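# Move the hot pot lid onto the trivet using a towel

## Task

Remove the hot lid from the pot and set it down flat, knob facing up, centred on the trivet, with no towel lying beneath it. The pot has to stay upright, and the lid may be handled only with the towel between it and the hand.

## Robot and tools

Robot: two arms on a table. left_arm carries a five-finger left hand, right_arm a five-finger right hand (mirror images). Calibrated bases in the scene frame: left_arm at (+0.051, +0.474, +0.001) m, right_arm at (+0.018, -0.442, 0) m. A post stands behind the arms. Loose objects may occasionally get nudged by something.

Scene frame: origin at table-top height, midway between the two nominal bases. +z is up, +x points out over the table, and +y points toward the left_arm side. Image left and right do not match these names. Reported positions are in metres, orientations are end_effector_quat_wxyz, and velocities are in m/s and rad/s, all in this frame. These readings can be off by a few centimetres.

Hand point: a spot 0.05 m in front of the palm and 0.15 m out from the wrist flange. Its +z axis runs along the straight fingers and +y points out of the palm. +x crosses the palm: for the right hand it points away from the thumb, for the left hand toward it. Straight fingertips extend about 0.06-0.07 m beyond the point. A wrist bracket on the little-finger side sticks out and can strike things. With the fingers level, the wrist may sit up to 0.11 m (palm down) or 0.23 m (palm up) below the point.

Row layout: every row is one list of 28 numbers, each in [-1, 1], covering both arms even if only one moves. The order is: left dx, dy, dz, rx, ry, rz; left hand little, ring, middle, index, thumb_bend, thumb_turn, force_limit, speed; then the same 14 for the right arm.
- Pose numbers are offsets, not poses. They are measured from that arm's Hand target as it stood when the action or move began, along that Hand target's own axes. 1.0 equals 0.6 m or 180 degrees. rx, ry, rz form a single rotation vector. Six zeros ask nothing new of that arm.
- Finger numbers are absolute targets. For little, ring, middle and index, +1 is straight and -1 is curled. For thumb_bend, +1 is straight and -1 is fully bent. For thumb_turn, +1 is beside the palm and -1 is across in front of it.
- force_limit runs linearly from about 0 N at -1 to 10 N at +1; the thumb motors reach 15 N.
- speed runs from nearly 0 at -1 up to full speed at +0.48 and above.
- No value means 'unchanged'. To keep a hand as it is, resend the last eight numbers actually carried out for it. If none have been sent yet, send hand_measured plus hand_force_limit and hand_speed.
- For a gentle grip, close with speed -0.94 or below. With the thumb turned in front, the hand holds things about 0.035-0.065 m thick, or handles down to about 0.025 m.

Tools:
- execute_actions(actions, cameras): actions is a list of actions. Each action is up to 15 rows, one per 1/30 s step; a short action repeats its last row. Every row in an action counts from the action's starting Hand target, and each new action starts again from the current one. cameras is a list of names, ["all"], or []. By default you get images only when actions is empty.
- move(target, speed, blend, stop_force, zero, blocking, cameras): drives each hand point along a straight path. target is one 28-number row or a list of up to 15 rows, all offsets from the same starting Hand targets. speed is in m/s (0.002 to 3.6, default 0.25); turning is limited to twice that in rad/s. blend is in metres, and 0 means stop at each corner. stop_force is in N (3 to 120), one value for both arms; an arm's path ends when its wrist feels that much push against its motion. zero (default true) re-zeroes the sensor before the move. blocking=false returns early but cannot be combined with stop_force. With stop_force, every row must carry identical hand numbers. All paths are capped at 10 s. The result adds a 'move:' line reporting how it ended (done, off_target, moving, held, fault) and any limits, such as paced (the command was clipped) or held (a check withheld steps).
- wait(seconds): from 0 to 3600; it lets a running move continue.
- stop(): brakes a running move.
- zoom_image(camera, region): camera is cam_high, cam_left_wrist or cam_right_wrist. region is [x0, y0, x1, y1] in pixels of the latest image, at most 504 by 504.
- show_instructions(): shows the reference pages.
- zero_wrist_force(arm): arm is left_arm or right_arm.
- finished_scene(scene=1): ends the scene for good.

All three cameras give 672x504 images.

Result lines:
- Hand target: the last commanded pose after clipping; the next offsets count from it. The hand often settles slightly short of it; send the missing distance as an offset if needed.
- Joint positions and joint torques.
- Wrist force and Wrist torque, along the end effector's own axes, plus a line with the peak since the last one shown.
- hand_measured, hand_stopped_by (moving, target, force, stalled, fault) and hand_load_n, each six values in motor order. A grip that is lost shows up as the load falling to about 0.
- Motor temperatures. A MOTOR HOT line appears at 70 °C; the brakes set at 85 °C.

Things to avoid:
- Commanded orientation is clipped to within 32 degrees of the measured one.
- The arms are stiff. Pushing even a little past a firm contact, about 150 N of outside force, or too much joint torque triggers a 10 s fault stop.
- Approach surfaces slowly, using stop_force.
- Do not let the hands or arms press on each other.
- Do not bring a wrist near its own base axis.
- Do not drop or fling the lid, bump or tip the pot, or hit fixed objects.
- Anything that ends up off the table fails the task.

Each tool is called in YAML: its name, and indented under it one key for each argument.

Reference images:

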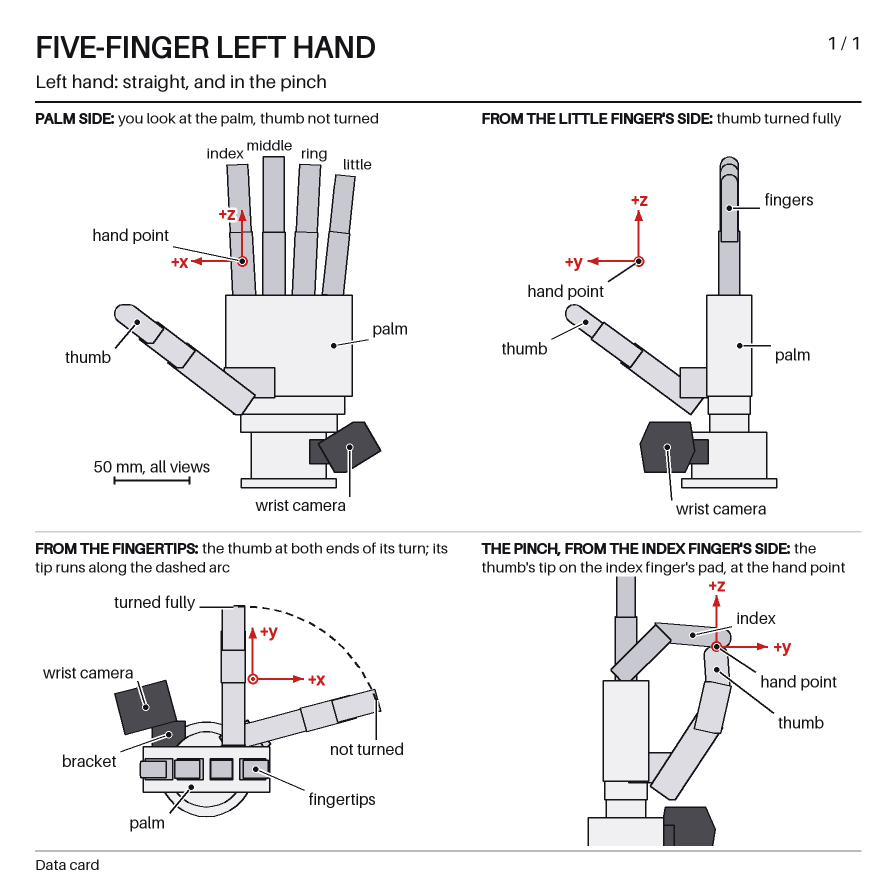

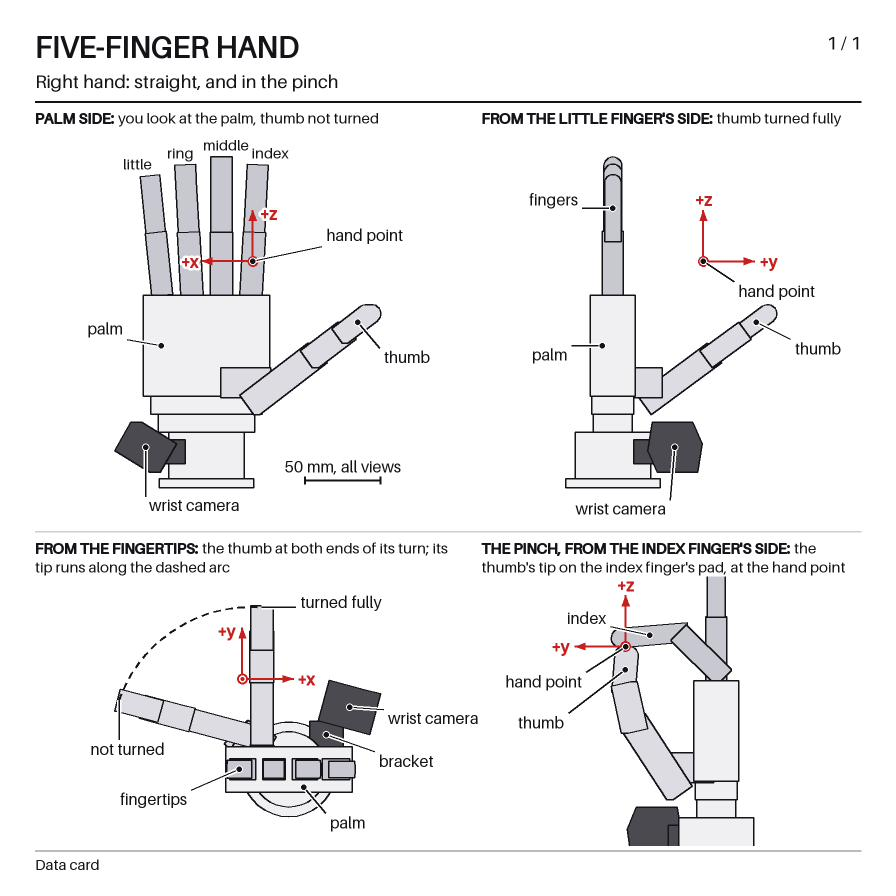

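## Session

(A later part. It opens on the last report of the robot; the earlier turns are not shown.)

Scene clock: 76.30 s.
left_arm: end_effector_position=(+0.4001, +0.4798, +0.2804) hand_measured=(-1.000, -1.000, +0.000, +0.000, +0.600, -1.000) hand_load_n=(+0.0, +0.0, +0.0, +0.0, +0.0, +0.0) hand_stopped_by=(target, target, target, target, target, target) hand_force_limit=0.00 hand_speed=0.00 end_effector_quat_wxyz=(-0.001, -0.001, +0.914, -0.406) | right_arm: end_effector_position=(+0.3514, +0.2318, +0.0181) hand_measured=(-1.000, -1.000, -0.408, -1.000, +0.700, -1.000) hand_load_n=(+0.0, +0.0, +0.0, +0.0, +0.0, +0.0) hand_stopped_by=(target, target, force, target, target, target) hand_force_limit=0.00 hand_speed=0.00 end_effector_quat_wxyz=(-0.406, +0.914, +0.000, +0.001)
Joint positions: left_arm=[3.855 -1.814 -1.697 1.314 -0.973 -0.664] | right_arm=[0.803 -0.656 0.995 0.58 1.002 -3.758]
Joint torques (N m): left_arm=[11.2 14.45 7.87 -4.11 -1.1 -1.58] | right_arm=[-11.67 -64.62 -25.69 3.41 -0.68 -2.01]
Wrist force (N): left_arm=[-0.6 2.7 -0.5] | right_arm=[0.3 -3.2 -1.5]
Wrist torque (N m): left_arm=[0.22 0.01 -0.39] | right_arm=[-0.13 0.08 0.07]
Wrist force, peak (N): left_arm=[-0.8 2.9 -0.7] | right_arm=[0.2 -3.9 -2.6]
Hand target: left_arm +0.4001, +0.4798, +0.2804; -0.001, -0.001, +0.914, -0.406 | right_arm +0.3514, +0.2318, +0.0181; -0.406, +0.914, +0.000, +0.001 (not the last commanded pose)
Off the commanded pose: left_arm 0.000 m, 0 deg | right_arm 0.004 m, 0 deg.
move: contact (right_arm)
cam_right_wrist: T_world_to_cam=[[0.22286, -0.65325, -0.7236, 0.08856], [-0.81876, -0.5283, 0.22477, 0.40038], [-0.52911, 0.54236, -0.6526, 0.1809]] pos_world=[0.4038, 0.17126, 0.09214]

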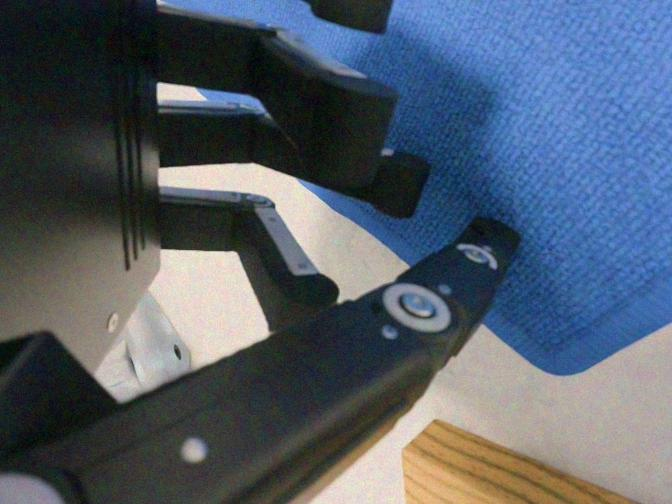

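move:
  target: [0,0,0,0,0,0,-1,-1,0,0,0.6,-1,0,0,0,0.0099,-0.0359,0,0,0,-1,-1,-0.25,-0.1,0.7,-1,0.5,0]
  speed: 0.04

move:
  target: [0,0,0,0,0,0,-1,-1,0,0,0.6,-1,0,0,0,0.0186,0.0167,0,0,0,-1,-1,-0.25,-0.1,0.7,-1,0.5,0]
  speed: 0.006
  stop_force: 5
  cameras: ["cam_right_wrist"]

Scene clock: 78.60 s.
left_arm: end_effector_position=(+0.4001, +0.4798, +0.2804) hand_measured=(-1.000, -1.000, +0.000, +0.000, +0.600, -1.000) hand_load_n=(+0.0, +0.0, +0.0, +0.0, +0.0, +0.0) hand_stopped_by=(target, target, target, target, target, target) hand_force_limit=0.00 hand_speed=0.00 end_effector_quat_wxyz=(-0.001, -0.001, +0.914, -0.406) | right_arm: end_effector_position=(+0.3516, +0.2117, +0.0282) hand_measured=(-1.000, -1.000, -0.250, -0.100, +0.700, -1.000) hand_load_n=(+0.0, +0.0, +0.0, +0.0, +0.0, +0.0) hand_stopped_by=(target, target, target, target, target, target) hand_force_limit=0.50 hand_speed=0.00 end_effector_quat_wxyz=(-0.406, +0.914, +0.000, +0.001)
Joint positions: left_arm=[3.855 -1.814 -1.697 1.314 -0.973 -0.664] | right_arm=[0.779 -0.706 1.065 0.572 0.987 -3.781]
Joint torques (N m): left_arm=[10.29 13.08 8.48 -3.76 -0.93 -1.76] | right_arm=[12.87 -40.09 -25.62 -0.53 0.73 2.44]
Wrist force (N): left_arm=[-0.8 2.5 -0.4] | right_arm=[0.8 -0.5 0.9]
Wrist torque (N m): left_arm=[0.19 0.05 -0.40] | right_arm=[0.09 -0.04 0.23]
Wrist force, peak (N): left_arm=[-0.9 2.9 -0.7] | right_arm=[0.7 -3.3 -1.8]
Hand target: left_arm +0.4001, +0.4798, +0.2804; -0.001, -0.001, +0.914, -0.406 | right_arm +0.3514, +0.2118, +0.0281; -0.406, +0.914, +0.000, +0.001
Off the commanded pose: left_arm 0.000 m, 0 deg | right_arm 0.000 m, 0 deg.
move: done

Scene clock: 81.27 s.
left_arm: end_effector_position=(+0.4001, +0.4798, +0.2804) hand_measured=(-1.000, -1.000, +0.000, +0.000, +0.600, -1.000) hand_load_n=(+0.0, +0.0, +0.0, +0.0, +0.0, +0.0) hand_stopped_by=(target, target, target, target, target, target) hand_force_limit=0.00 hand_speed=0.00 end_effector_quat_wxyz=(-0.001, -0.001, +0.914, -0.406) | right_arm: end_effector_position=(+0.3514, +0.2118, +0.0193) hand_measured=(-1.000, -1.000, -0.250, -0.100, +0.700, -1.000) hand_load_n=(+0.0, +0.5, +0.0, -1.0, +0.0, +0.0) hand_stopped_by=(target, target, target, target, target, target) hand_force_limit=0.50 hand_speed=0.00 end_effector_quat_wxyz=(-0.406, +0.914, +0.000, +0.001)
Joint positions: left_arm=[3.855 -1.814 -1.697 1.314 -0.973 -0.664] | right_arm=[0.779 -0.697 1.073 0.555 0.988 -3.781]
Joint torques (N m): left_arm=[9.99 12.94 9.63 -3.83 -1.34 -1.76] | right_arm=[10.14 -62.69 -24.49 3.71 -0.37 0.79]
Wrist force (N): left_arm=[-0.7 2.5 -0.6] | right_arm=[0.5 -5.0 -0.9]
Wrist torque (N m): left_arm=[0.20 0.03 -0.39] | right_arm=[-0.12 0.02 0.15]
Wrist force, peak (N): left_arm=[-0.8 2.9 -0.6] | right_arm=[0.5 -6.8 -1.8]
Hand target: left_arm +0.4001, +0.4798, +0.2804; -0.001, -0.001, +0.914, -0.406 | right_arm +0.3514, +0.2118, +0.0193; -0.406, +0.914, +0.000, +0.001 (not the last commanded pose)
Off the commanded pose: left_arm 0.000 m, 0 deg | right_arm 0.006 m, 0 deg.
move: contact (right_arm)
cam_right_wrist: T_world_to_cam=[[0.22287, -0.65327, -0.72358, 0.07635], [-0.81881, -0.52826, 0.22472, 0.38956], [-0.52904, 0.54239, -0.65263, 0.1925]] pos_world=[0.4038, 0.15126, 0.09334]

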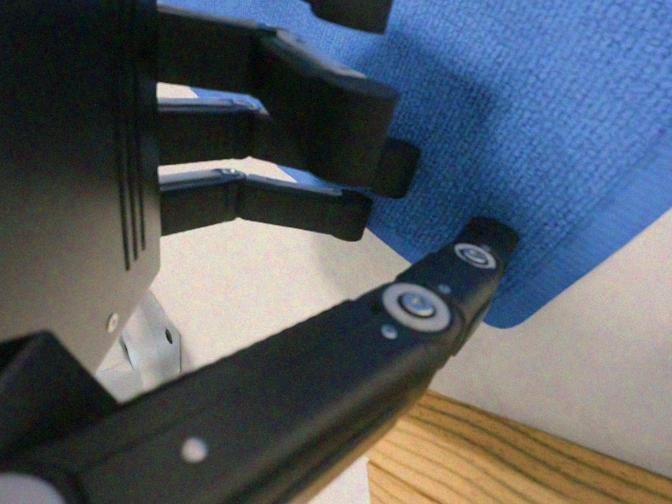

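move:
  target: [0,0,0,0,0,0,-1,-1,0,0,0.6,-1,0,0,0,0.0040,0.0036,0,0,0,-1,-1,-0.32,-0.2,0.55,-1,0.5,-0.94]
  speed: 0.003
  stop_force: 10
  cameras: ["cam_right_wrist"]

move:
  target: [0,0,0,0,0,0,-1,-1,0,0,0.6,-1,0,0,0,0.0037,0.0034,0,0,0,-1,-1,-0.42,-0.33,0.3,-1,0.5,-0.94]
  speed: 0.002
  stop_force: 10
  cameras: ["cam_right_wrist"]

Scene clock: 84.10 s.
left_arm: end_effector_position=(+0.4001, +0.4798, +0.2804) hand_measured=(-1.000, -1.000, +0.000, +0.000, +0.600, -1.000) hand_load_n=(+0.0, +0.0, +0.0, +0.0, +0.0, +0.0) hand_stopped_by=(target, target, target, target, target, target) hand_force_limit=0.00 hand_speed=0.00 end_effector_quat_wxyz=(-0.001, -0.001, +0.914, -0.406) | right_arm: end_effector_position=(+0.3514, +0.2118, +0.0162) hand_measured=(-1.000, -1.000, -0.320, -0.200, +0.550, -1.000) hand_load_n=(+0.5, +0.0, +0.0, +0.0, +2.0, -0.5) hand_stopped_by=(target, target, target, target, target, target) hand_force_limit=0.50 hand_speed=-0.94 end_effector_quat_wxyz=(-0.406, +0.914, +0.000, +0.001)
Joint positions: left_arm=[3.855 -1.814 -1.697 1.314 -0.973 -0.664] | right_arm=[0.779 -0.694 1.076 0.55 0.988 -3.781]
Joint torques (N m): left_arm=[9.93 13.77 7.8 -3.88 -0.88 -1.43] | right_arm=[8.16 -55.44 -22.66 2.82 -0.55 0.05]
Wrist force (N): left_arm=[-0.9 2.6 -0.4] | right_arm=[0.5 -6.4 -5.8]
Wrist torque (N m): left_arm=[0.20 0.07 -0.41] | right_arm=[-0.25 0.10 0.12]
Wrist force, peak (N): left_arm=[-0.8 2.9 -0.6] | right_arm=[-0.9 -9.3 -13.1]
Hand target: left_arm +0.4001, +0.4798, +0.2804; -0.001, -0.001, +0.914, -0.406 | right_arm +0.3514, +0.2118, +0.0163; -0.406, +0.914, +0.000, +0.001
Off the commanded pose: left_arm 0.000 m, 0 deg | right_arm 0.000 m, 0 deg.
move: contact (right_arm)
cam_right_wrist: T_world_to_cam=[[0.2228, -0.65329, -0.72358, 0.07417], [-0.81878, -0.52825, 0.22482, 0.39015], [-0.52911, 0.54236, -0.6526, 0.19045]] pos_world=[0.4037, 0.15126, 0.09024]

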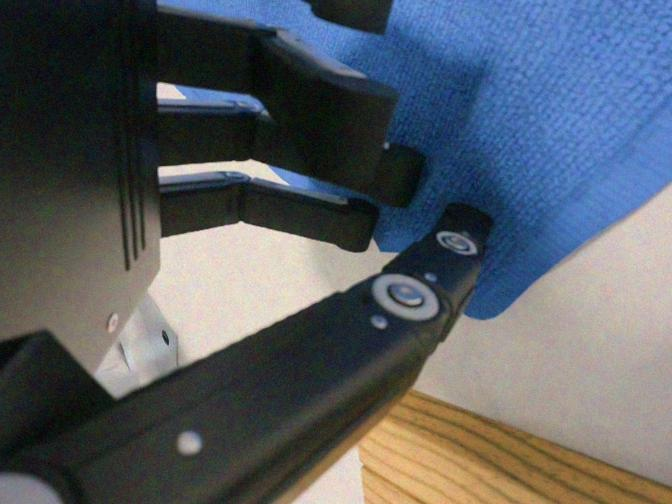

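Scene clock: 85.67 s.
left_arm: end_effector_position=(+0.4001, +0.4798, +0.2804) hand_measured=(-1.000, -1.000, +0.000, +0.000, +0.600, -1.000) hand_load_n=(+0.0, +0.0, +0.0, +0.0, +0.0, +0.0) hand_stopped_by=(target, target, target, target, target, target) hand_force_limit=0.00 hand_speed=0.00 end_effector_quat_wxyz=(-0.001, -0.001, +0.914, -0.406) | right_arm: end_effector_position=(+0.3514, +0.2118, +0.0144) hand_measured=(-1.000, -1.000, -0.420, -0.330, +0.440, -1.000) hand_load_n=(+0.0, +0.0, +1.5, +0.5, +11.0, -0.5) hand_stopped_by=(target, target, target, target, force, target) hand_force_limit=0.50 hand_speed=-0.94 end_effector_quat_wxyz=(-0.406, +0.914, +0.000, +0.001)
Joint positions: left_arm=[3.855 -1.814 -1.697 1.314 -0.973 -0.664] | right_arm=[0.779 -0.692 1.077 0.546 0.988 -3.781]
Joint torques (N m): left_arm=[10.56 13.3 7.94 -3.97 -0.99 -1.74] | right_arm=[11.53 -42.03 -10.22 1.69 -0.05 0.78]
Wrist force (N): left_arm=[-0.9 2.6 -0.4] | right_arm=[0.3 -9.0 -15.6]
Wrist torque (N m): left_arm=[0.21 0.06 -0.41] | right_arm=[-0.37 0.35 0.05]
Wrist force, peak (N): left_arm=[-0.9 2.7 -0.4] | right_arm=[-0.3 -10.3 -17.7]
Hand target: left_arm +0.4001, +0.4798, +0.2804; -0.001, -0.001, +0.914, -0.406 | right_arm +0.3515, +0.2118, +0.0144; -0.406, +0.914, +0.000, +0.001 (not the last commanded pose)
Off the commanded pose: left_arm 0.000 m, 0 deg | right_arm 0.001 m, 0 deg.
move: contact (right_arm)
cam_right_wrist: T_world_to_cam=[[0.22287, -0.65327, -0.72358, 0.07281], [-0.81881, -0.52826, 0.22472, 0.39066], [-0.52904, 0.54239, -0.65263, 0.1893]] pos_world=[0.4038, 0.15126, 0.08844]

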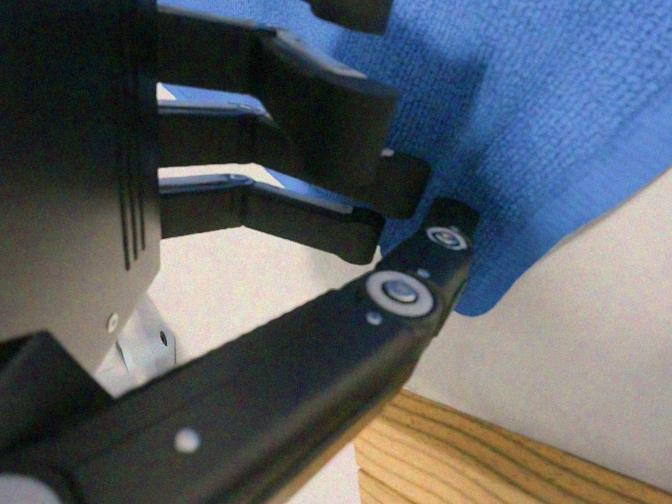

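zoom_image:
  camera: "cam_right_wrist"
  region: [340, 100, 620, 380]

move:
  target: [0,0,0,0,0,0,-1,-1,0,0,0.6,-1,0,0,0,-0.0012,-0.0011,0,0,0,-1,-1,-0.45,-0.4,0.2,-1,0.6,-0.94]
  speed: 0.003
  cameras: ["cam_right_wrist"]

Scaled by 1.800.

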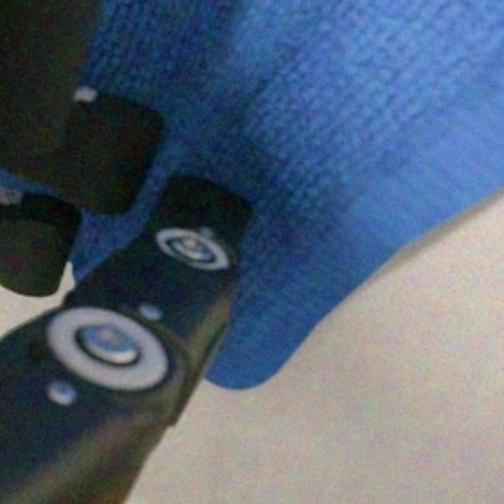

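Scene clock: 86.73 s.
left_arm: end_effector_position=(+0.4001, +0.4798, +0.2804) hand_measured=(-1.000, -1.000, +0.000, +0.000, +0.600, -1.000) hand_load_n=(+0.5, +0.0, +0.0, +0.0, +0.0, +0.0) hand_stopped_by=(target, target, target, target, target, target) hand_force_limit=0.00 hand_speed=0.00 end_effector_quat_wxyz=(-0.001, -0.001, +0.914, -0.406) | right_arm: end_effector_position=(+0.3514, +0.2118, +0.0154) hand_measured=(-1.000, -1.000, -0.448, -0.400, +0.438, -1.000) hand_load_n=(+0.5, +0.0, +3.5, +1.0, +11.0, +0.0) hand_stopped_by=(target, target, target, target, force, target) hand_force_limit=0.60 hand_speed=-0.94 end_effector_quat_wxyz=(-0.406, +0.914, +0.000, +0.001)
Joint positions: left_arm=[3.855 -1.814 -1.697 1.314 -0.973 -0.664] | right_arm=[0.779 -0.693 1.076 0.548 0.988 -3.781]
Joint torques (N m): left_arm=[9.8 13.74 8.65 -4 -0.89 -1.62] | right_arm=[9.75 -61.41 -24.19 2.23 -0.2 0.49]
Wrist force (N): left_arm=[-0.6 2.6 -0.4] | right_arm=[1.3 -3.4 -4.7]
Wrist torque (N m): left_arm=[0.21 0.02 -0.38] | right_arm=[-0.13 0.01 0.17]
Wrist force, peak (N): left_arm=[-1.1 2.7 -0.7] | right_arm=[0.3 -9.3 -15.8]
Hand target: left_arm +0.4001, +0.4798, +0.2804; -0.001, -0.001, +0.914, -0.406 | right_arm +0.3515, +0.2118, +0.0154; -0.406, +0.914, +0.000, +0.001
Off the commanded pose: left_arm 0.000 m, 0 deg | right_arm 0.000 m, 0 deg.
move: done
cam_right_wrist: T_world_to_cam=[[0.22287, -0.65327, -0.72358, 0.0736], [-0.81881, -0.52826, 0.22472, 0.39041], [-0.52904, 0.54239, -0.65263, 0.19002]] pos_world=[0.4038, 0.15126, 0.08954]

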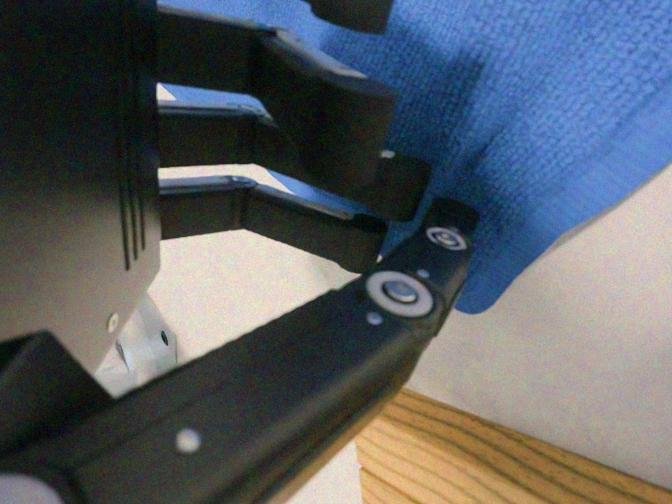

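move:
  target: [0,0,0,0,0,0,-1,-1,0,0,0.6,-1,0,0,0,-0.0372,-0.0335,0,0,0,-1,-1,-0.45,-0.4,0.2,-1,0.6,-0.94]
  speed: 0.03
  cameras: ["all"]

Scene clock: 88.33 s.
left_arm: end_effector_position=(+0.4001, +0.4798, +0.2804) hand_measured=(-1.000, -1.000, +0.000, +0.000, +0.600, -1.000) hand_load_n=(+0.0, +0.0, +0.0, +0.0, +0.0, +0.0) hand_stopped_by=(target, target, target, target, target, target) hand_force_limit=0.00 hand_speed=0.00 end_effector_quat_wxyz=(-0.001, -0.001, +0.914, -0.406) | right_arm: end_effector_position=(+0.3515, +0.2119, +0.0458) hand_measured=(-1.000, -1.000, -0.448, -0.400, +0.438, -1.000) hand_load_n=(+0.0, +0.0, +3.5, +0.5, +10.0, +0.5) hand_stopped_by=(target, target, target, target, force, target) hand_force_limit=0.60 hand_speed=-0.94 end_effector_quat_wxyz=(-0.406, +0.914, +0.000, +0.001) end_effector_velocity=(+0.000, +0.001, -0.001) end_effector_angular_velocity=(+0.002, -0.001, -0.001)
Joint positions: left_arm=[3.855 -1.814 -1.697 1.314 -0.973 -0.664] | right_arm=[0.779 -0.722 1.047 0.605 0.988 -3.781]
Joint velocities: left_arm=[within noise] | right_arm=[0 0.001 0.001 -0.005 0 0.002]
Joint torques (N m): left_arm=[10.68 14.93 7.98 -4.09 -0.86 -1.67] | right_arm=[12.85 -41.67 -7.05 -1.29 0.65 1.86]
Wrist force (N): left_arm=[-0.7 2.7 -0.6] | right_arm=[1.1 -1.1 0.9]
Wrist torque (N m): left_arm=[0.23 0.03 -0.40] | right_arm=[-0.04 -0.07 0.19]
Wrist force, peak (N): left_arm=[-0.9 2.9 -0.6] | right_arm=[1.3 -3.6 -4.9]
Hand target: left_arm +0.4001, +0.4798, +0.2804; -0.001, -0.001, +0.914, -0.406 | right_arm +0.3514, +0.2118, +0.0455; -0.406, +0.914, +0.000, +0.001
Off the commanded pose: left_arm 0.000 m, 0 deg | right_arm 0.000 m, 0 deg.
move: done
cam_left_wrist: T_world_to_cam=[[-0.24271, -0.68229, 0.68962, 0.22993], [-0.84584, 0.49693, 0.19395, 0.04817], [-0.47502, -0.53624, -0.69771, 0.75644]] pos_world=[0.45588, 0.53857, 0.35987]
cam_right_wrist: T_world_to_cam=[[0.22303, -0.65307, -0.72371, 0.09545], [-0.81885, -0.52833, 0.22441, 0.38367], [-0.52891, 0.54256, -0.6526, 0.20971]] pos_world=[0.4038, 0.15126, 0.11984]

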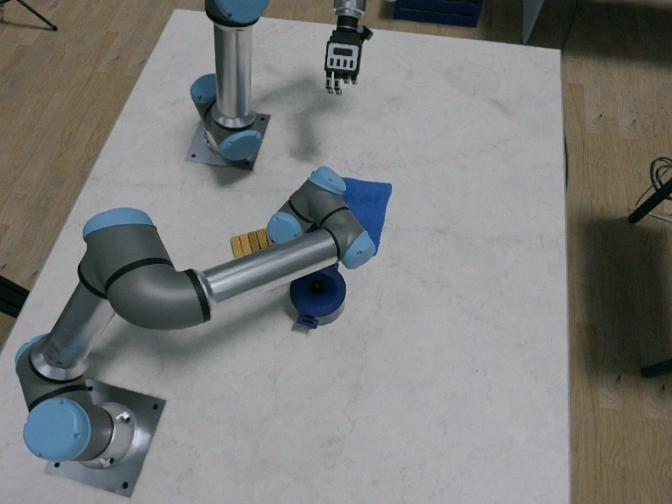

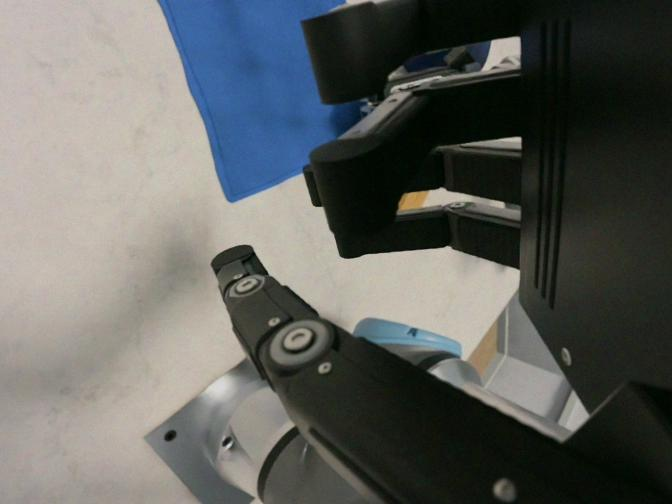

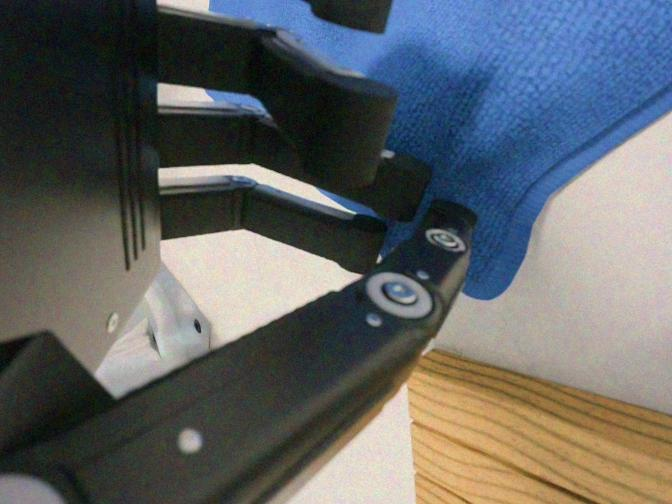

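move:
  target: [0.0767,0.122,0.4125,0,0,0,-1,-1,-0.25,-0.1,0.7,-1,0.5,0,0,0,0,0,0,0,-1,-1,-0.45,-0.4,0.2,-1,0.6,-0.94]
  speed: 0.12
  cameras: ["all"]

Scene clock: 93.67 s.
left_arm: end_effector_position=(+0.3538, +0.3449, +0.0604) hand_measured=(-1.000, -1.000, -0.250, -0.100, +0.700, -1.000) hand_load_n=(+0.0, +0.0, +0.0, +0.0, +0.0, +0.0) hand_stopped_by=(target, target, target, target, target, target) hand_force_limit=0.50 hand_speed=0.00 end_effector_quat_wxyz=(-0.001, -0.001, +0.914, -0.407) | right_arm: end_effector_position=(+0.3514, +0.2118, +0.0455) hand_measured=(-1.000, -1.000, -0.448, -0.400, +0.438, -1.000) hand_load_n=(+0.0, +0.0, +3.5, +0.5, +10.0, +0.5) hand_stopped_by=(target, target, target, target, force, target) hand_force_limit=0.60 hand_speed=-0.94 end_effector_quat_wxyz=(-0.406, +0.914, +0.000, +0.001)
Joint positions: left_arm=[3.603 -1.991 -2.116 2.079 -0.842 -0.937] | right_arm=[0.779 -0.721 1.047 0.605 0.988 -3.781]
Joint torques (N m): left_arm=[6.18 29.87 22.77 -1.48 -0.48 1.07] | right_arm=[11.64 -41.46 -6.75 -1.36 -0.21 -1.13]
Wrist force (N): left_arm=[-0.8 2.5 -0.5] | right_arm=[0.9 -1.2 1.2]
Wrist torque (N m): left_arm=[0.22 0.05 -0.37] | right_arm=[-0.08 -0.06 0.18]
Wrist force, peak (N): left_arm=[-1.0 2.9 -0.5] | right_arm=[1.5 -0.9 1.1]
Hand target: left_arm +0.3538, +0.3449, +0.0604; -0.001, -0.001, +0.914, -0.406 | right_arm +0.3514, +0.2118, +0.0455; -0.406, +0.914, +0.000, +0.001
Off the commanded pose: left_arm 0.000 m, 0 deg | right_arm 0.000 m, 0 deg.
move: done
cam_left_wrist: T_world_to_cam=[[-0.24264, -0.68217, 0.68976, 0.27828], [-0.84574, 0.49706, 0.19408, 0.1186], [-0.47525, -0.53626, -0.69754, 0.50869]] pos_world=[0.40958, 0.40368, 0.13987]
cam_right_wrist: T_world_to_cam=[[0.22299, -0.6532, -0.72361, 0.09528], [-0.81882, -0.52831, 0.22457, 0.38362], [-0.52898, 0.54243, -0.65265, 0.20952]] pos_world=[0.4037, 0.15126, 0.11954]

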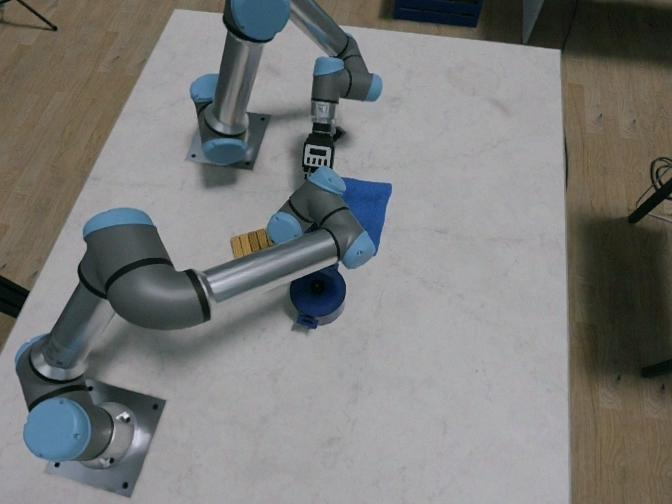

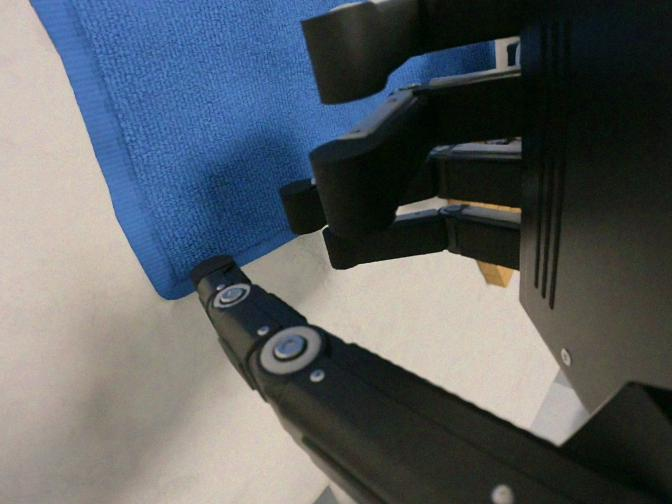

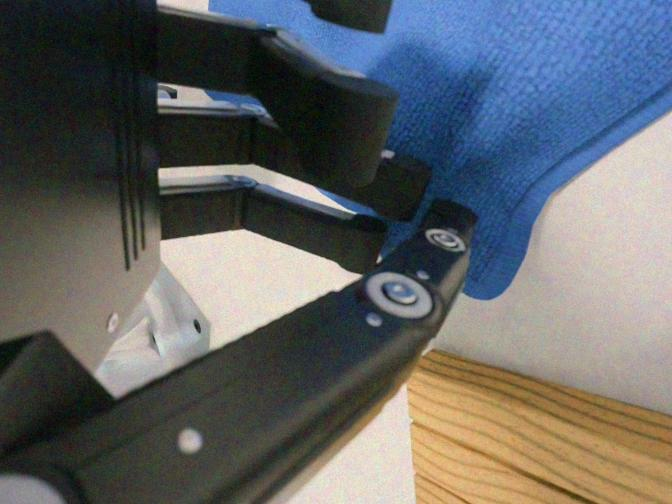

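move:
  target: [0,0.0322,0.0514,0,0,0,-1,-1,-0.25,-0.1,0.7,-1,0.5,0,0,0,0,0,0,0,-1,-1,-0.45,-0.4,0.2,-1,0.6,-0.94]
  speed: 0.05

move:
  target: [0,0.0186,0.0167,0,0,0,-1,-1,-0.25,-0.1,0.7,-1,0.5,0,0,0,0,0,0,0,-1,-1,-0.45,-0.4,0.2,-1,0.6,-0.94]
  speed: 0.006
  stop_force: 4
  cameras: ["cam_left_wrist"]

Scene clock: 95.67 s.
left_arm: end_effector_position=(+0.3536, +0.3348, +0.0254) hand_measured=(-1.000, -1.000, -0.250, -0.100, +0.700, -1.000) hand_load_n=(+0.0, +0.0, +0.0, +0.0, +0.0, +0.0) hand_stopped_by=(target, target, target, target, target, target) hand_force_limit=0.50 hand_speed=0.00 end_effector_quat_wxyz=(-0.001, -0.001, +0.914, -0.407) | right_arm: end_effector_position=(+0.3514, +0.2118, +0.0455) hand_measured=(-1.000, -1.000, -0.448, -0.400, +0.438, -1.000) hand_load_n=(+0.0, +0.0, +3.5, +0.5, +10.0, +0.5) hand_stopped_by=(target, target, target, target, force, target) hand_force_limit=0.60 hand_speed=-0.94 end_effector_quat_wxyz=(-0.406, +0.914, +0.000, +0.001)
Joint positions: left_arm=[3.574 -2.069 -2.126 2.19 -0.83 -0.973] | right_arm=[0.779 -0.721 1.047 0.605 0.988 -3.781]
Joint torques (N m): left_arm=[12.42 38.41 12.22 -2.66 -0.63 2.44] | right_arm=[10.52 -43.28 -7.27 -1.41 -0.45 -0.8]
Wrist force (N): left_arm=[-0.8 2.5 -0.3] | right_arm=[0.8 -1.2 0.9]
Wrist torque (N m): left_arm=[0.23 0.07 -0.20] | right_arm=[-0.05 -0.03 0.18]
Wrist force, peak (N): left_arm=[-1.1 2.6 -0.4] | right_arm=[1.3 -1.1 1.0]
Hand target: left_arm +0.3538, +0.3349, +0.0254; -0.001, -0.001, +0.914, -0.406 | right_arm +0.3514, +0.2118, +0.0455; -0.406, +0.914, +0.000, +0.001
Off the commanded pose: left_arm 0.000 m, 0 deg | right_arm 0.000 m, 0 deg.
move: done

Scene clock: 97.23 s.
left_arm: end_effector_position=(+0.3537, +0.3349, +0.0213) hand_measured=(-1.000, -1.000, -0.250, -0.100, +0.700, -1.000) hand_load_n=(+0.0, +0.0, +0.0, -0.5, +0.0, +0.0) hand_stopped_by=(target, target, target, target, target, target) hand_force_limit=0.50 hand_speed=0.00 end_effector_quat_wxyz=(-0.001, -0.001, +0.914, -0.406) | right_arm: end_effector_position=(+0.3514, +0.2118, +0.0455) hand_measured=(-1.000, -1.000, -0.448, -0.400, +0.438, -1.000) hand_load_n=(+0.0, +0.0, +3.5, +0.0, +9.5, +0.5) hand_stopped_by=(target, target, target, target, force, target) hand_force_limit=0.60 hand_speed=-0.94 end_effector_quat_wxyz=(-0.406, +0.914, +0.000, +0.001)
Joint positions: left_arm=[3.574 -2.079 -2.127 2.201 -0.83 -0.973] | right_arm=[0.779 -0.721 1.047 0.605 0.988 -3.781]
Joint torques (N m): left_arm=[10.81 40.37 8.01 -3.58 -0.59 2.48] | right_arm=[10.81 -44.02 -7.4 -1.3 -0.68 -0.51]
Wrist force (N): left_arm=[-0.7 -1.4 -2.0] | right_arm=[1.3 -1.3 0.9]
Wrist torque (N m): left_arm=[0.04 0.03 -0.17] | right_arm=[-0.07 -0.12 0.21]
Wrist force, peak (N): left_arm=[-0.6 -2.6 -2.4] | right_arm=[1.3 -1.3 0.9]
Hand target: left_arm +0.3537, +0.3350, +0.0214; -0.001, -0.001, +0.914, -0.406 (not the last commanded pose) | right_arm +0.3514, +0.2118, +0.0455; -0.406, +0.914, +0.000, +0.001
Off the commanded pose: left_arm 0.011 m, 0 deg | right_arm 0.000 m, 0 deg.
move: contact (left_arm)
cam_left_wrist: T_world_to_cam=[[-0.24261, -0.68227, 0.68967, 0.29837], [-0.84581, 0.49694, 0.19407, 0.13114], [-0.47514, -0.53625, -0.69763, 0.47604]] pos_world=[0.40948, 0.39367, 0.10087]

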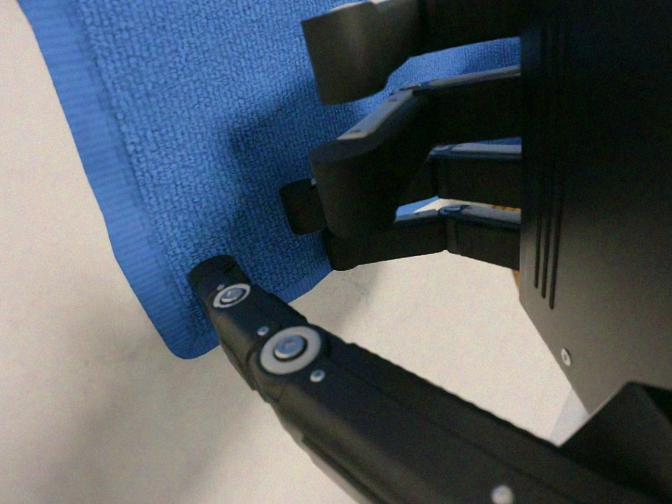

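move:
  target: [0,0.0040,0.0036,0,0,0,-1,-1,-0.32,-0.2,0.55,-1,0.5,-0.94,0,0,0,0,0,0,-1,-1,-0.45,-0.4,0.2,-1,0.6,-0.94]
  speed: 0.003
  stop_force: 10

move:
  target: [0,0.0037,0.0034,0,0,0,-1,-1,-0.42,-0.33,0.3,-1,0.5,-0.94,0,0,0,0,0,0,-1,-1,-0.45,-0.4,0.2,-1,0.6,-0.94]
  speed: 0.002
  stop_force: 10
  cameras: ["cam_left_wrist"]

Scene clock: 99.77 s.
left_arm: end_effector_position=(+0.3537, +0.3350, +0.0181) hand_measured=(-1.000, -1.000, -0.320, -0.200, +0.550, -1.000) hand_load_n=(+0.0, +0.0, +0.0, +0.0, +1.5, +0.0) hand_stopped_by=(target, target, target, target, target, target) hand_force_limit=0.50 hand_speed=-0.94 end_effector_quat_wxyz=(-0.001, -0.001, +0.914, -0.406) | right_arm: end_effector_position=(+0.3514, +0.2118, +0.0455) hand_measured=(-1.000, -1.000, -0.448, -0.400, +0.438, -1.000) hand_load_n=(+0.0, +0.5, +3.5, +0.0, +9.5, +0.5) hand_stopped_by=(target, target, target, target, force, target) hand_force_limit=0.60 hand_speed=-0.94 end_effector_quat_wxyz=(-0.406, +0.914, +0.000, +0.001)
Joint positions: left_arm=[3.574 -2.086 -2.127 2.21 -0.83 -0.973] | right_arm=[0.779 -0.721 1.047 0.605 0.988 -3.781]
Joint torques (N m): left_arm=[10.32 31.29 -4.5 -2.59 -0.7 2.38] | right_arm=[9.72 -46.38 -7.59 -1.25 -1.17 -0.12]
Wrist force (N): left_arm=[-0.1 -2.9 -5.3] | right_arm=[1.1 -0.9 1.1]
Wrist torque (N m): left_arm=[-0.09 -0.09 -0.12] | right_arm=[-0.03 -0.08 0.21]
Wrist force, peak (N): left_arm=[0.4 -4.8 -9.9] | right_arm=[0.9 -1.4 1.1]
Hand target: left_arm +0.3537, +0.3350, +0.0181; -0.001, -0.001, +0.914, -0.406 | right_arm +0.3514, +0.2118, +0.0455; -0.406, +0.914, +0.000, +0.001
Off the commanded pose: left_arm 0.000 m, 0 deg | right_arm 0.000 m, 0 deg.
move: done

Scene clock: 101.97 s.
left_arm: end_effector_position=(+0.3537, +0.3350, +0.0154) hand_measured=(-1.000, -1.000, -0.420, -0.330, +0.392, -1.000) hand_load_n=(+0.0, +0.0, +0.0, +0.5, +11.0, +0.0) hand_stopped_by=(target, target, target, target, force, target) hand_force_limit=0.50 hand_speed=-0.94 end_effector_quat_wxyz=(-0.001, -0.001, +0.914, -0.406) | right_arm: end_effector_position=(+0.3514, +0.2118, +0.0455) hand_measured=(-1.000, -1.000, -0.448, -0.400, +0.438, -1.000) hand_load_n=(+0.0, +0.0, +3.5, +0.0, +9.5, +1.0) hand_stopped_by=(target, target, target, target, force, target) hand_force_limit=0.60 hand_speed=-0.94 end_effector_quat_wxyz=(-0.406, +0.914, +0.000, +0.001)
Joint positions: left_arm=[3.574 -2.093 -2.128 2.217 -0.83 -0.973] | right_arm=[0.779 -0.721 1.047 0.605 0.988 -3.781]
Joint torques (N m): left_arm=[-6.71 37.24 -3.91 -2.04 1.1 -1.63] | right_arm=[9.37 -47.83 -8.37 -1.17 -1.22 0.16]
Wrist force (N): left_arm=[-0.1 -6.1 -15.4] | right_arm=[0.9 -1.3 1.2]
Wrist torque (N m): left_arm=[-0.23 -0.30 -0.07] | right_arm=[-0.06 -0.07 0.19]
Wrist force, peak (N): left_arm=[0.2 -6.9 -17.3] | right_arm=[1.1 -1.3 1.3]
Hand target: left_arm +0.3537, +0.3350, +0.0154; -0.001, -0.001, +0.914, -0.406 | right_arm +0.3514, +0.2118, +0.0455; -0.406, +0.914, +0.000, +0.001
Off the commanded pose: left_arm 0.000 m, 0 deg | right_arm 0.000 m, 0 deg.
move: contact (left_arm)
cam_left_wrist: T_world_to_cam=[[-0.24261, -0.68227, 0.68967, 0.30251], [-0.84581, 0.49694, 0.19407, 0.1323], [-0.47514, -0.53625, -0.69763, 0.47185]] pos_world=[0.40948, 0.39367, 0.09487]

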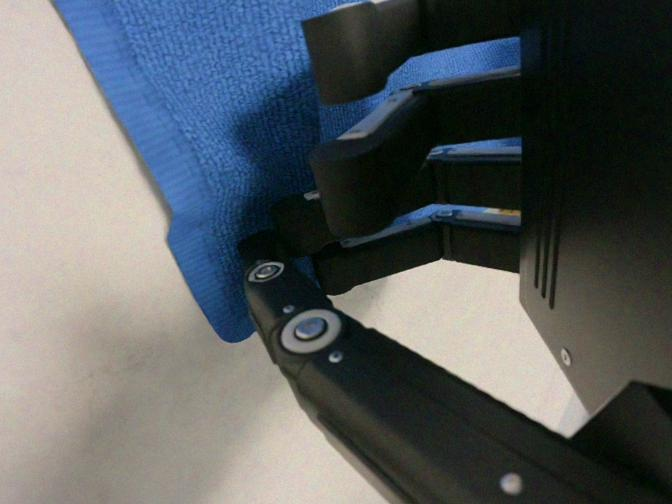

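move:
  target: [0,-0.0012,-0.0011,0,0,0,-1,-1,-0.47,-0.42,0.2,-1,0.6,-0.94,0,0,0,0,0,0,-1,-1,-0.45,-0.4,0.2,-1,0.6,-0.94]
  speed: 0.003

move:
  target: [0,-0.0372,-0.0335,0,0,0,-1,-1,-0.47,-0.42,0.2,-1,0.6,-0.94,0,0,0,0,0,0,-1,-1,-0.45,-0.4,0.2,-1,0.6,-0.94]
  speed: 0.03
  cameras: ["all"]

Scene clock: 103.23 s.
left_arm: end_effector_position=(+0.3537, +0.3350, +0.0164) hand_measured=(-1.000, -1.000, -0.462, -0.420, +0.386, -1.000) hand_load_n=(+0.0, +0.0, +8.5, +0.0, +12.0, +0.0) hand_stopped_by=(target, target, force, target, force, target) hand_force_limit=0.60 hand_speed=-0.94 end_effector_quat_wxyz=(-0.001, -0.001, +0.914, -0.406) | right_arm: end_effector_position=(+0.3514, +0.2118, +0.0455) hand_measured=(-1.000, -1.000, -0.448, -0.400, +0.438, -1.000) hand_load_n=(+0.0, +0.0, +3.5, +0.0, +9.5, +0.5) hand_stopped_by=(target, target, target, target, force, target) hand_force_limit=0.60 hand_speed=-0.94 end_effector_quat_wxyz=(-0.406, +0.914, +0.000, +0.001)
Joint positions: left_arm=[3.574 -2.091 -2.128 2.214 -0.83 -0.973] | right_arm=[0.779 -0.721 1.047 0.605 0.988 -3.781]
Joint torques (N m): left_arm=[-1.7 30.15 19.97 -1.5 0.73 0.65] | right_arm=[9.14 -48.35 -8.24 -1.21 -1.23 0.34]
Wrist force (N): left_arm=[-0.6 0.4 -4.2] | right_arm=[0.8 -0.8 1.0]
Wrist torque (N m): left_arm=[0.10 -0.03 -0.18] | right_arm=[0.00 -0.05 0.20]
Wrist force, peak (N): left_arm=[-0.1 -6.0 -15.4] | right_arm=[1.1 -1.4 1.2]
Hand target: left_arm +0.3537, +0.3350, +0.0163; -0.001, -0.001, +0.914, -0.406 | right_arm +0.3514, +0.2118, +0.0455; -0.406, +0.914, +0.000, +0.001
Off the commanded pose: left_arm 0.000 m, 0 deg | right_arm 0.000 m, 0 deg.
move: done

Scene clock: 104.53 s.
left_arm: end_effector_position=(+0.3539, +0.3350, +0.0464) hand_measured=(-1.000, -1.000, -0.462, -0.420, +0.386, -1.000) hand_load_n=(+0.0, +0.0, +9.0, +0.0, +11.5, +0.0) hand_stopped_by=(target, target, force, target, force, target) hand_force_limit=0.60 hand_speed=-0.94 end_effector_quat_wxyz=(-0.001, -0.001, +0.914, -0.406) | right_arm: end_effector_position=(+0.3514, +0.2118, +0.0455) hand_measured=(-1.000, -1.000, -0.448, -0.400, +0.438, -1.000) hand_load_n=(+0.0, +0.0, +3.5, +0.0, +9.5, +0.5) hand_stopped_by=(target, target, target, target, force, target) hand_force_limit=0.60 hand_speed=-0.94 end_effector_quat_wxyz=(-0.406, +0.914, +0.000, +0.001)
Joint positions: left_arm=[3.574 -2.019 -2.119 2.135 -0.83 -0.973] | right_arm=[0.779 -0.721 1.047 0.605 0.988 -3.781]
Joint torques (N m): left_arm=[-8.93 14.22 12.47 -1.2 2.65 -1.56] | right_arm=[8.77 -49.39 -8.77 -1.16 -1.12 0.47]
Wrist force (N): left_arm=[-1.2 2.4 -0.4] | right_arm=[1.2 -0.7 1.1]
Wrist torque (N m): left_arm=[0.19 0.11 -0.25] | right_arm=[0.01 -0.10 0.22]
Wrist force, peak (N): left_arm=[-0.7 0.5 -4.1] | right_arm=[1.0 -1.0 1.2]
Hand target: left_arm +0.3538, +0.3350, +0.0464; -0.001, -0.001, +0.914, -0.406 | right_arm +0.3514, +0.2118, +0.0455; -0.406, +0.914, +0.000, +0.001
Off the commanded pose: left_arm 0.000 m, 0 deg | right_arm 0.000 m, 0 deg.
move: done
cam_left_wrist: T_world_to_cam=[[-0.24287, -0.6824, 0.68945, 0.28134], [-0.8459, 0.49687, 0.19381, 0.1264], [-0.47483, -0.53614, -0.69792, 0.49351]] pos_world=[0.40958, 0.39377, 0.12597]
cam_right_wrist: T_world_to_cam=[[0.22299, -0.6532, -0.72361, 0.09528], [-0.81882, -0.52831, 0.22457, 0.38362], [-0.52898, 0.54243, -0.65265, 0.20952]] pos_world=[0.4037, 0.15126, 0.11954]

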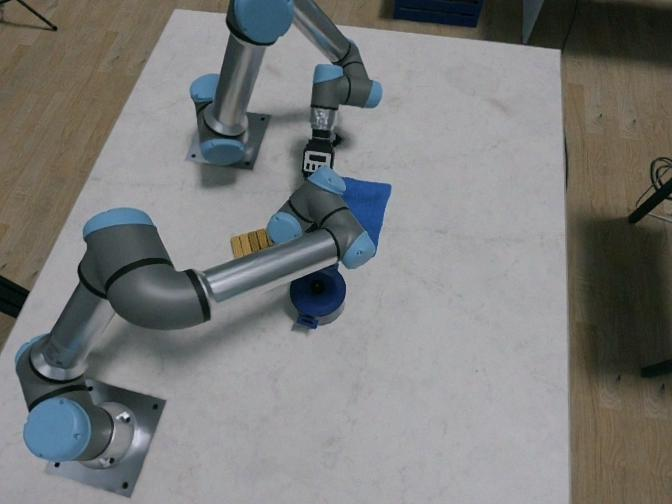

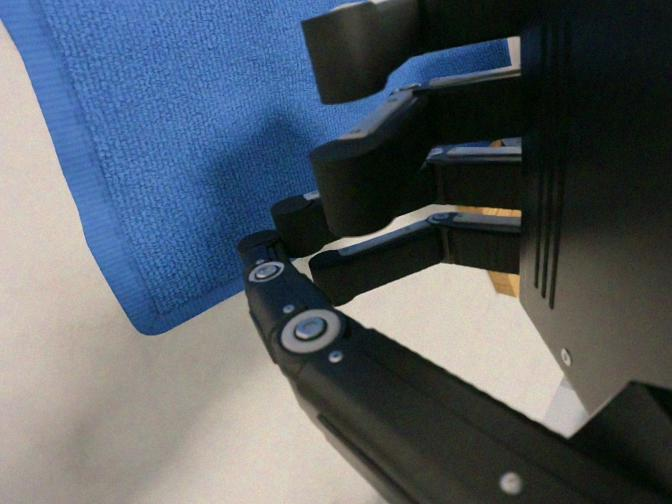

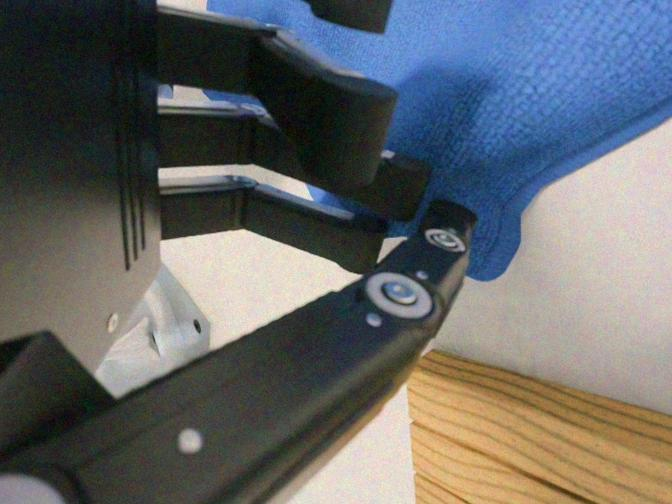

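move:
  target: [0,0.0272,0.0245,0,0,0,-1,-1,-0.25,-0.1,0.72,-1,0.5,0,0,0,0,0,0,0,-1,-1,-0.45,-0.4,0.2,-1,0.6,-0.94]
  speed: 0.03

move:
  target: [0,0.0124,0.0112,0,0,0,-1,-1,-0.25,-0.1,0.72,-1,0.5,0,0,0,0,0,0,0,-1,-1,-0.45,-0.4,0.2,-1,0.6,-0.94]
  speed: 0.006
  stop_force: 4

move:
  target: [0,0.0042,0.0038,0,0,0,-1,-1,-0.32,-0.2,0.55,-1,0.5,-0.94,0,0,0,0,0,0,-1,-1,-0.45,-0.4,0.2,-1,0.6,-0.94]
  speed: 0.003
  stop_force: 12

move:
  target: [0,0.0025,0.0022,0,0,0,-1,-1,-0.42,-0.33,0.42,-1,0.5,-0.94,0,0,0,0,0,0,-1,-1,-0.45,-0.4,0.2,-1,0.6,-0.94]
  speed: 0.002
  stop_force: 12
  cameras: ["cam_left_wrist"]

Scene clock: 107.37 s.
left_arm: end_effector_position=(+0.3537, +0.3349, +0.0244) hand_measured=(-1.000, -1.000, -0.250, -0.100, +0.720, -1.000) hand_load_n=(+0.0, +0.0, +0.0, +0.5, +0.0, +0.0) hand_stopped_by=(target, target, target, target, target, target) hand_force_limit=0.50 hand_speed=0.00 end_effector_quat_wxyz=(-0.001, -0.001, +0.914, -0.407) | right_arm: end_effector_position=(+0.3514, +0.2118, +0.0455) hand_measured=(-1.000, -1.000, -0.448, -0.400, +0.438, -1.000) hand_load_n=(+0.0, +0.0, +3.5, +0.0, +9.5, +0.5) hand_stopped_by=(target, target, target, target, force, target) hand_force_limit=0.60 hand_speed=-0.94 end_effector_quat_wxyz=(-0.406, +0.914, +0.000, +0.001)
Joint positions: left_arm=[3.574 -2.071 -2.126 2.193 -0.83 -0.973] | right_arm=[0.779 -0.721 1.047 0.605 0.988 -3.781]
Joint torques (N m): left_arm=[11.58 40.49 3.47 -4.25 -0.46 1.97] | right_arm=[8.18 -51.15 -9.67 -0.93 -1.18 1.04]
Wrist force (N): left_arm=[-0.7 2.3 -0.8] | right_arm=[1.1 -0.9 0.8]
Wrist torque (N m): left_arm=[0.20 0.05 -0.19] | right_arm=[-0.01 -0.08 0.21]
Wrist force, peak (N): left_arm=[-1.3 2.5 -0.5] | right_arm=[1.0 -1.1 1.1]
Hand target: left_arm +0.3538, +0.3350, +0.0244; -0.001, -0.001, +0.914, -0.406 | right_arm +0.3514, +0.2118, +0.0455; -0.406, +0.914, +0.000, +0.001
Off the commanded pose: left_arm 0.000 m, 0 deg | right_arm 0.000 m, 0 deg.
move: done

Scene clock: 108.80 s.
left_arm: end_effector_position=(+0.3537, +0.3349, +0.0212) hand_measured=(-1.000, -1.000, -0.250, -0.100, +0.720, -1.000) hand_load_n=(+0.0, +0.0, +0.0, -0.5, +0.0, +0.0) hand_stopped_by=(target, target, target, target, target, target) hand_force_limit=0.50 hand_speed=0.00 end_effector_quat_wxyz=(-0.001, -0.001, +0.914, -0.406) | right_arm: end_effector_position=(+0.3514, +0.2118, +0.0455) hand_measured=(-1.000, -1.000, -0.448, -0.400, +0.438, -1.000) hand_load_n=(+0.0, +0.0, +3.5, +0.0, +9.5, +0.5) hand_stopped_by=(target, target, target, target, force, target) hand_force_limit=0.60 hand_speed=-0.94 end_effector_quat_wxyz=(-0.406, +0.914, +0.000, +0.001)
Joint positions: left_arm=[3.574 -2.079 -2.127 2.201 -0.83 -0.973] | right_arm=[0.779 -0.721 1.047 0.605 0.988 -3.781]
Joint torques (N m): left_arm=[10.83 41.1 8.38 -3.75 -0.59 0.65] | right_arm=[7.62 -52.8 -9.72 -0.91 -1.19 1.21]
Wrist force (N): left_arm=[-0.7 -1.7 -1.9] | right_arm=[1.1 -1.0 0.9]
Wrist torque (N m): left_arm=[-0.01 0.05 -0.16] | right_arm=[-0.02 -0.08 0.21]
Wrist force, peak (N): left_arm=[-0.6 -2.9 -2.7] | right_arm=[1.0 -1.2 1.2]
Hand target: left_arm +0.3538, +0.3350, +0.0212; -0.001, -0.001, +0.914, -0.406 (not the last commanded pose) | right_arm +0.3514, +0.2118, +0.0455; -0.406, +0.914, +0.000, +0.001
Off the commanded pose: left_arm 0.007 m, 0 deg | right_arm 0.000 m, 0 deg.
move: contact (left_arm)

Scene clock: 110.97 s.
left_arm: end_effector_position=(+0.3537, +0.3349, +0.0180) hand_measured=(-1.000, -1.000, -0.320, -0.200, +0.550, -1.000) hand_load_n=(+0.0, +0.0, +0.0, -0.5, +1.0, +0.0) hand_stopped_by=(target, target, target, target, target, target) hand_force_limit=0.50 hand_speed=-0.94 end_effector_quat_wxyz=(-0.001, -0.001, +0.914, -0.406) | right_arm: end_effector_position=(+0.3514, +0.2118, +0.0455) hand_measured=(-1.000, -1.000, -0.448, -0.400, +0.438, -1.000) hand_load_n=(+0.0, +0.0, +3.5, +0.0, +9.5, +0.5) hand_stopped_by=(target, target, target, target, force, target) hand_force_limit=0.60 hand_speed=-0.94 end_effector_quat_wxyz=(-0.406, +0.914, +0.000, +0.001)
Joint positions: left_arm=[3.574 -2.087 -2.127 2.21 -0.83 -0.973] | right_arm=[0.779 -0.721 1.047 0.605 0.988 -3.781]
Joint torques (N m): left_arm=[9.79 41.34 -0.21 -2.77 -0.45 0.23] | right_arm=[7.37 -54.35 -9.9 -0.78 -1.1 1.6]
Wrist force (N): left_arm=[-0.7 -3.6 -5.4] | right_arm=[0.8 -1.2 1.1]
Wrist torque (N m): left_arm=[-0.15 -0.01 -0.13] | right_arm=[-0.05 -0.05 0.18]
Wrist force, peak (N): left_arm=[0.7 -8.2 -14.6] | right_arm=[1.0 -1.4 1.3]
Hand target: left_arm +0.3537, +0.3350, +0.0180; -0.001, -0.001, +0.914, -0.406 | right_arm +0.3514, +0.2118, +0.0455; -0.406, +0.914, +0.000, +0.001
Off the commanded pose: left_arm 0.000 m, 0 deg | right_arm 0.000 m, 0 deg.
move: contact (left_arm)

Scene clock: 112.57 s.
left_arm: end_effector_position=(+0.3537, +0.3350, +0.0160) hand_measured=(-1.000, -1.000, -0.420, -0.330, +0.452, -1.000) hand_load_n=(+0.5, +0.0, +3.0, +0.0, +11.0, +0.0) hand_stopped_by=(target, target, target, target, force, target) hand_force_limit=0.50 hand_speed=-0.94 end_effector_quat_wxyz=(-0.001, -0.001, +0.914, -0.406) | right_arm: end_effector_position=(+0.3514, +0.2118, +0.0455) hand_measured=(-1.000, -1.000, -0.448, -0.400, +0.438, -1.000) hand_load_n=(+0.0, +0.0, +3.5, +0.0, +9.5, +0.5) hand_stopped_by=(target, target, target, target, force, target) hand_force_limit=0.60 hand_speed=-0.94 end_effector_quat_wxyz=(-0.406, +0.914, +0.000, +0.001)
Joint positions: left_arm=[3.574 -2.092 -2.128 2.215 -0.83 -0.972] | right_arm=[0.779 -0.721 1.047 0.605 0.988 -3.781]
Joint torques (N m): left_arm=[8.64 18.83 -6.36 -1.05 -1.18 2.27] | right_arm=[6.83 -55.64 -10.62 -0.61 -1.13 1.73]
Wrist force (N): left_arm=[-0.2 -7.8 -18.4] | right_arm=[0.9 -1.4 1.0]
Wrist torque (N m): left_arm=[-0.38 -0.36 -0.02] | right_arm=[-0.07 -0.05 0.18]
Wrist force, peak (N): left_arm=[0.0 -8.7 -18.9] | right_arm=[1.0 -1.5 1.3]
Hand target: left_arm +0.3537, +0.3350, +0.0160; -0.001, -0.001, +0.914, -0.406 | right_arm +0.3514, +0.2118, +0.0455; -0.406, +0.914, +0.000, +0.001
Off the commanded pose: left_arm 0.000 m, 0 deg | right_arm 0.000 m, 0 deg.
move: contact (left_arm)
cam_left_wrist: T_world_to_cam=[[-0.24265, -0.68232, 0.68961, 0.3022], [-0.84586, 0.49688, 0.194, 0.13218], [-0.47502, -0.53623, -0.69771, 0.47228]] pos_world=[0.40948, 0.39377, 0.09547]

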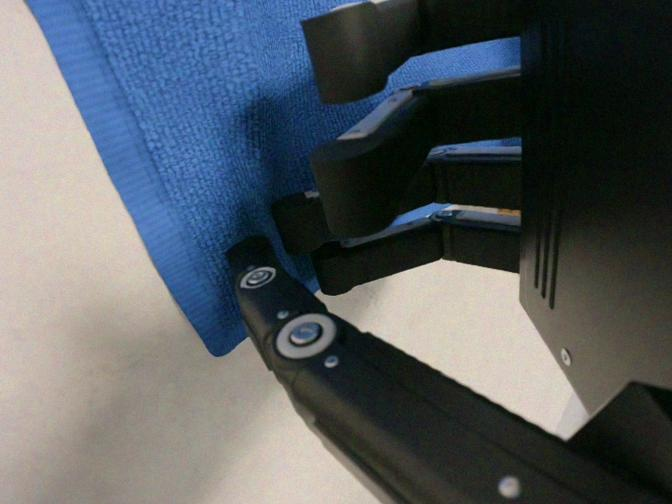

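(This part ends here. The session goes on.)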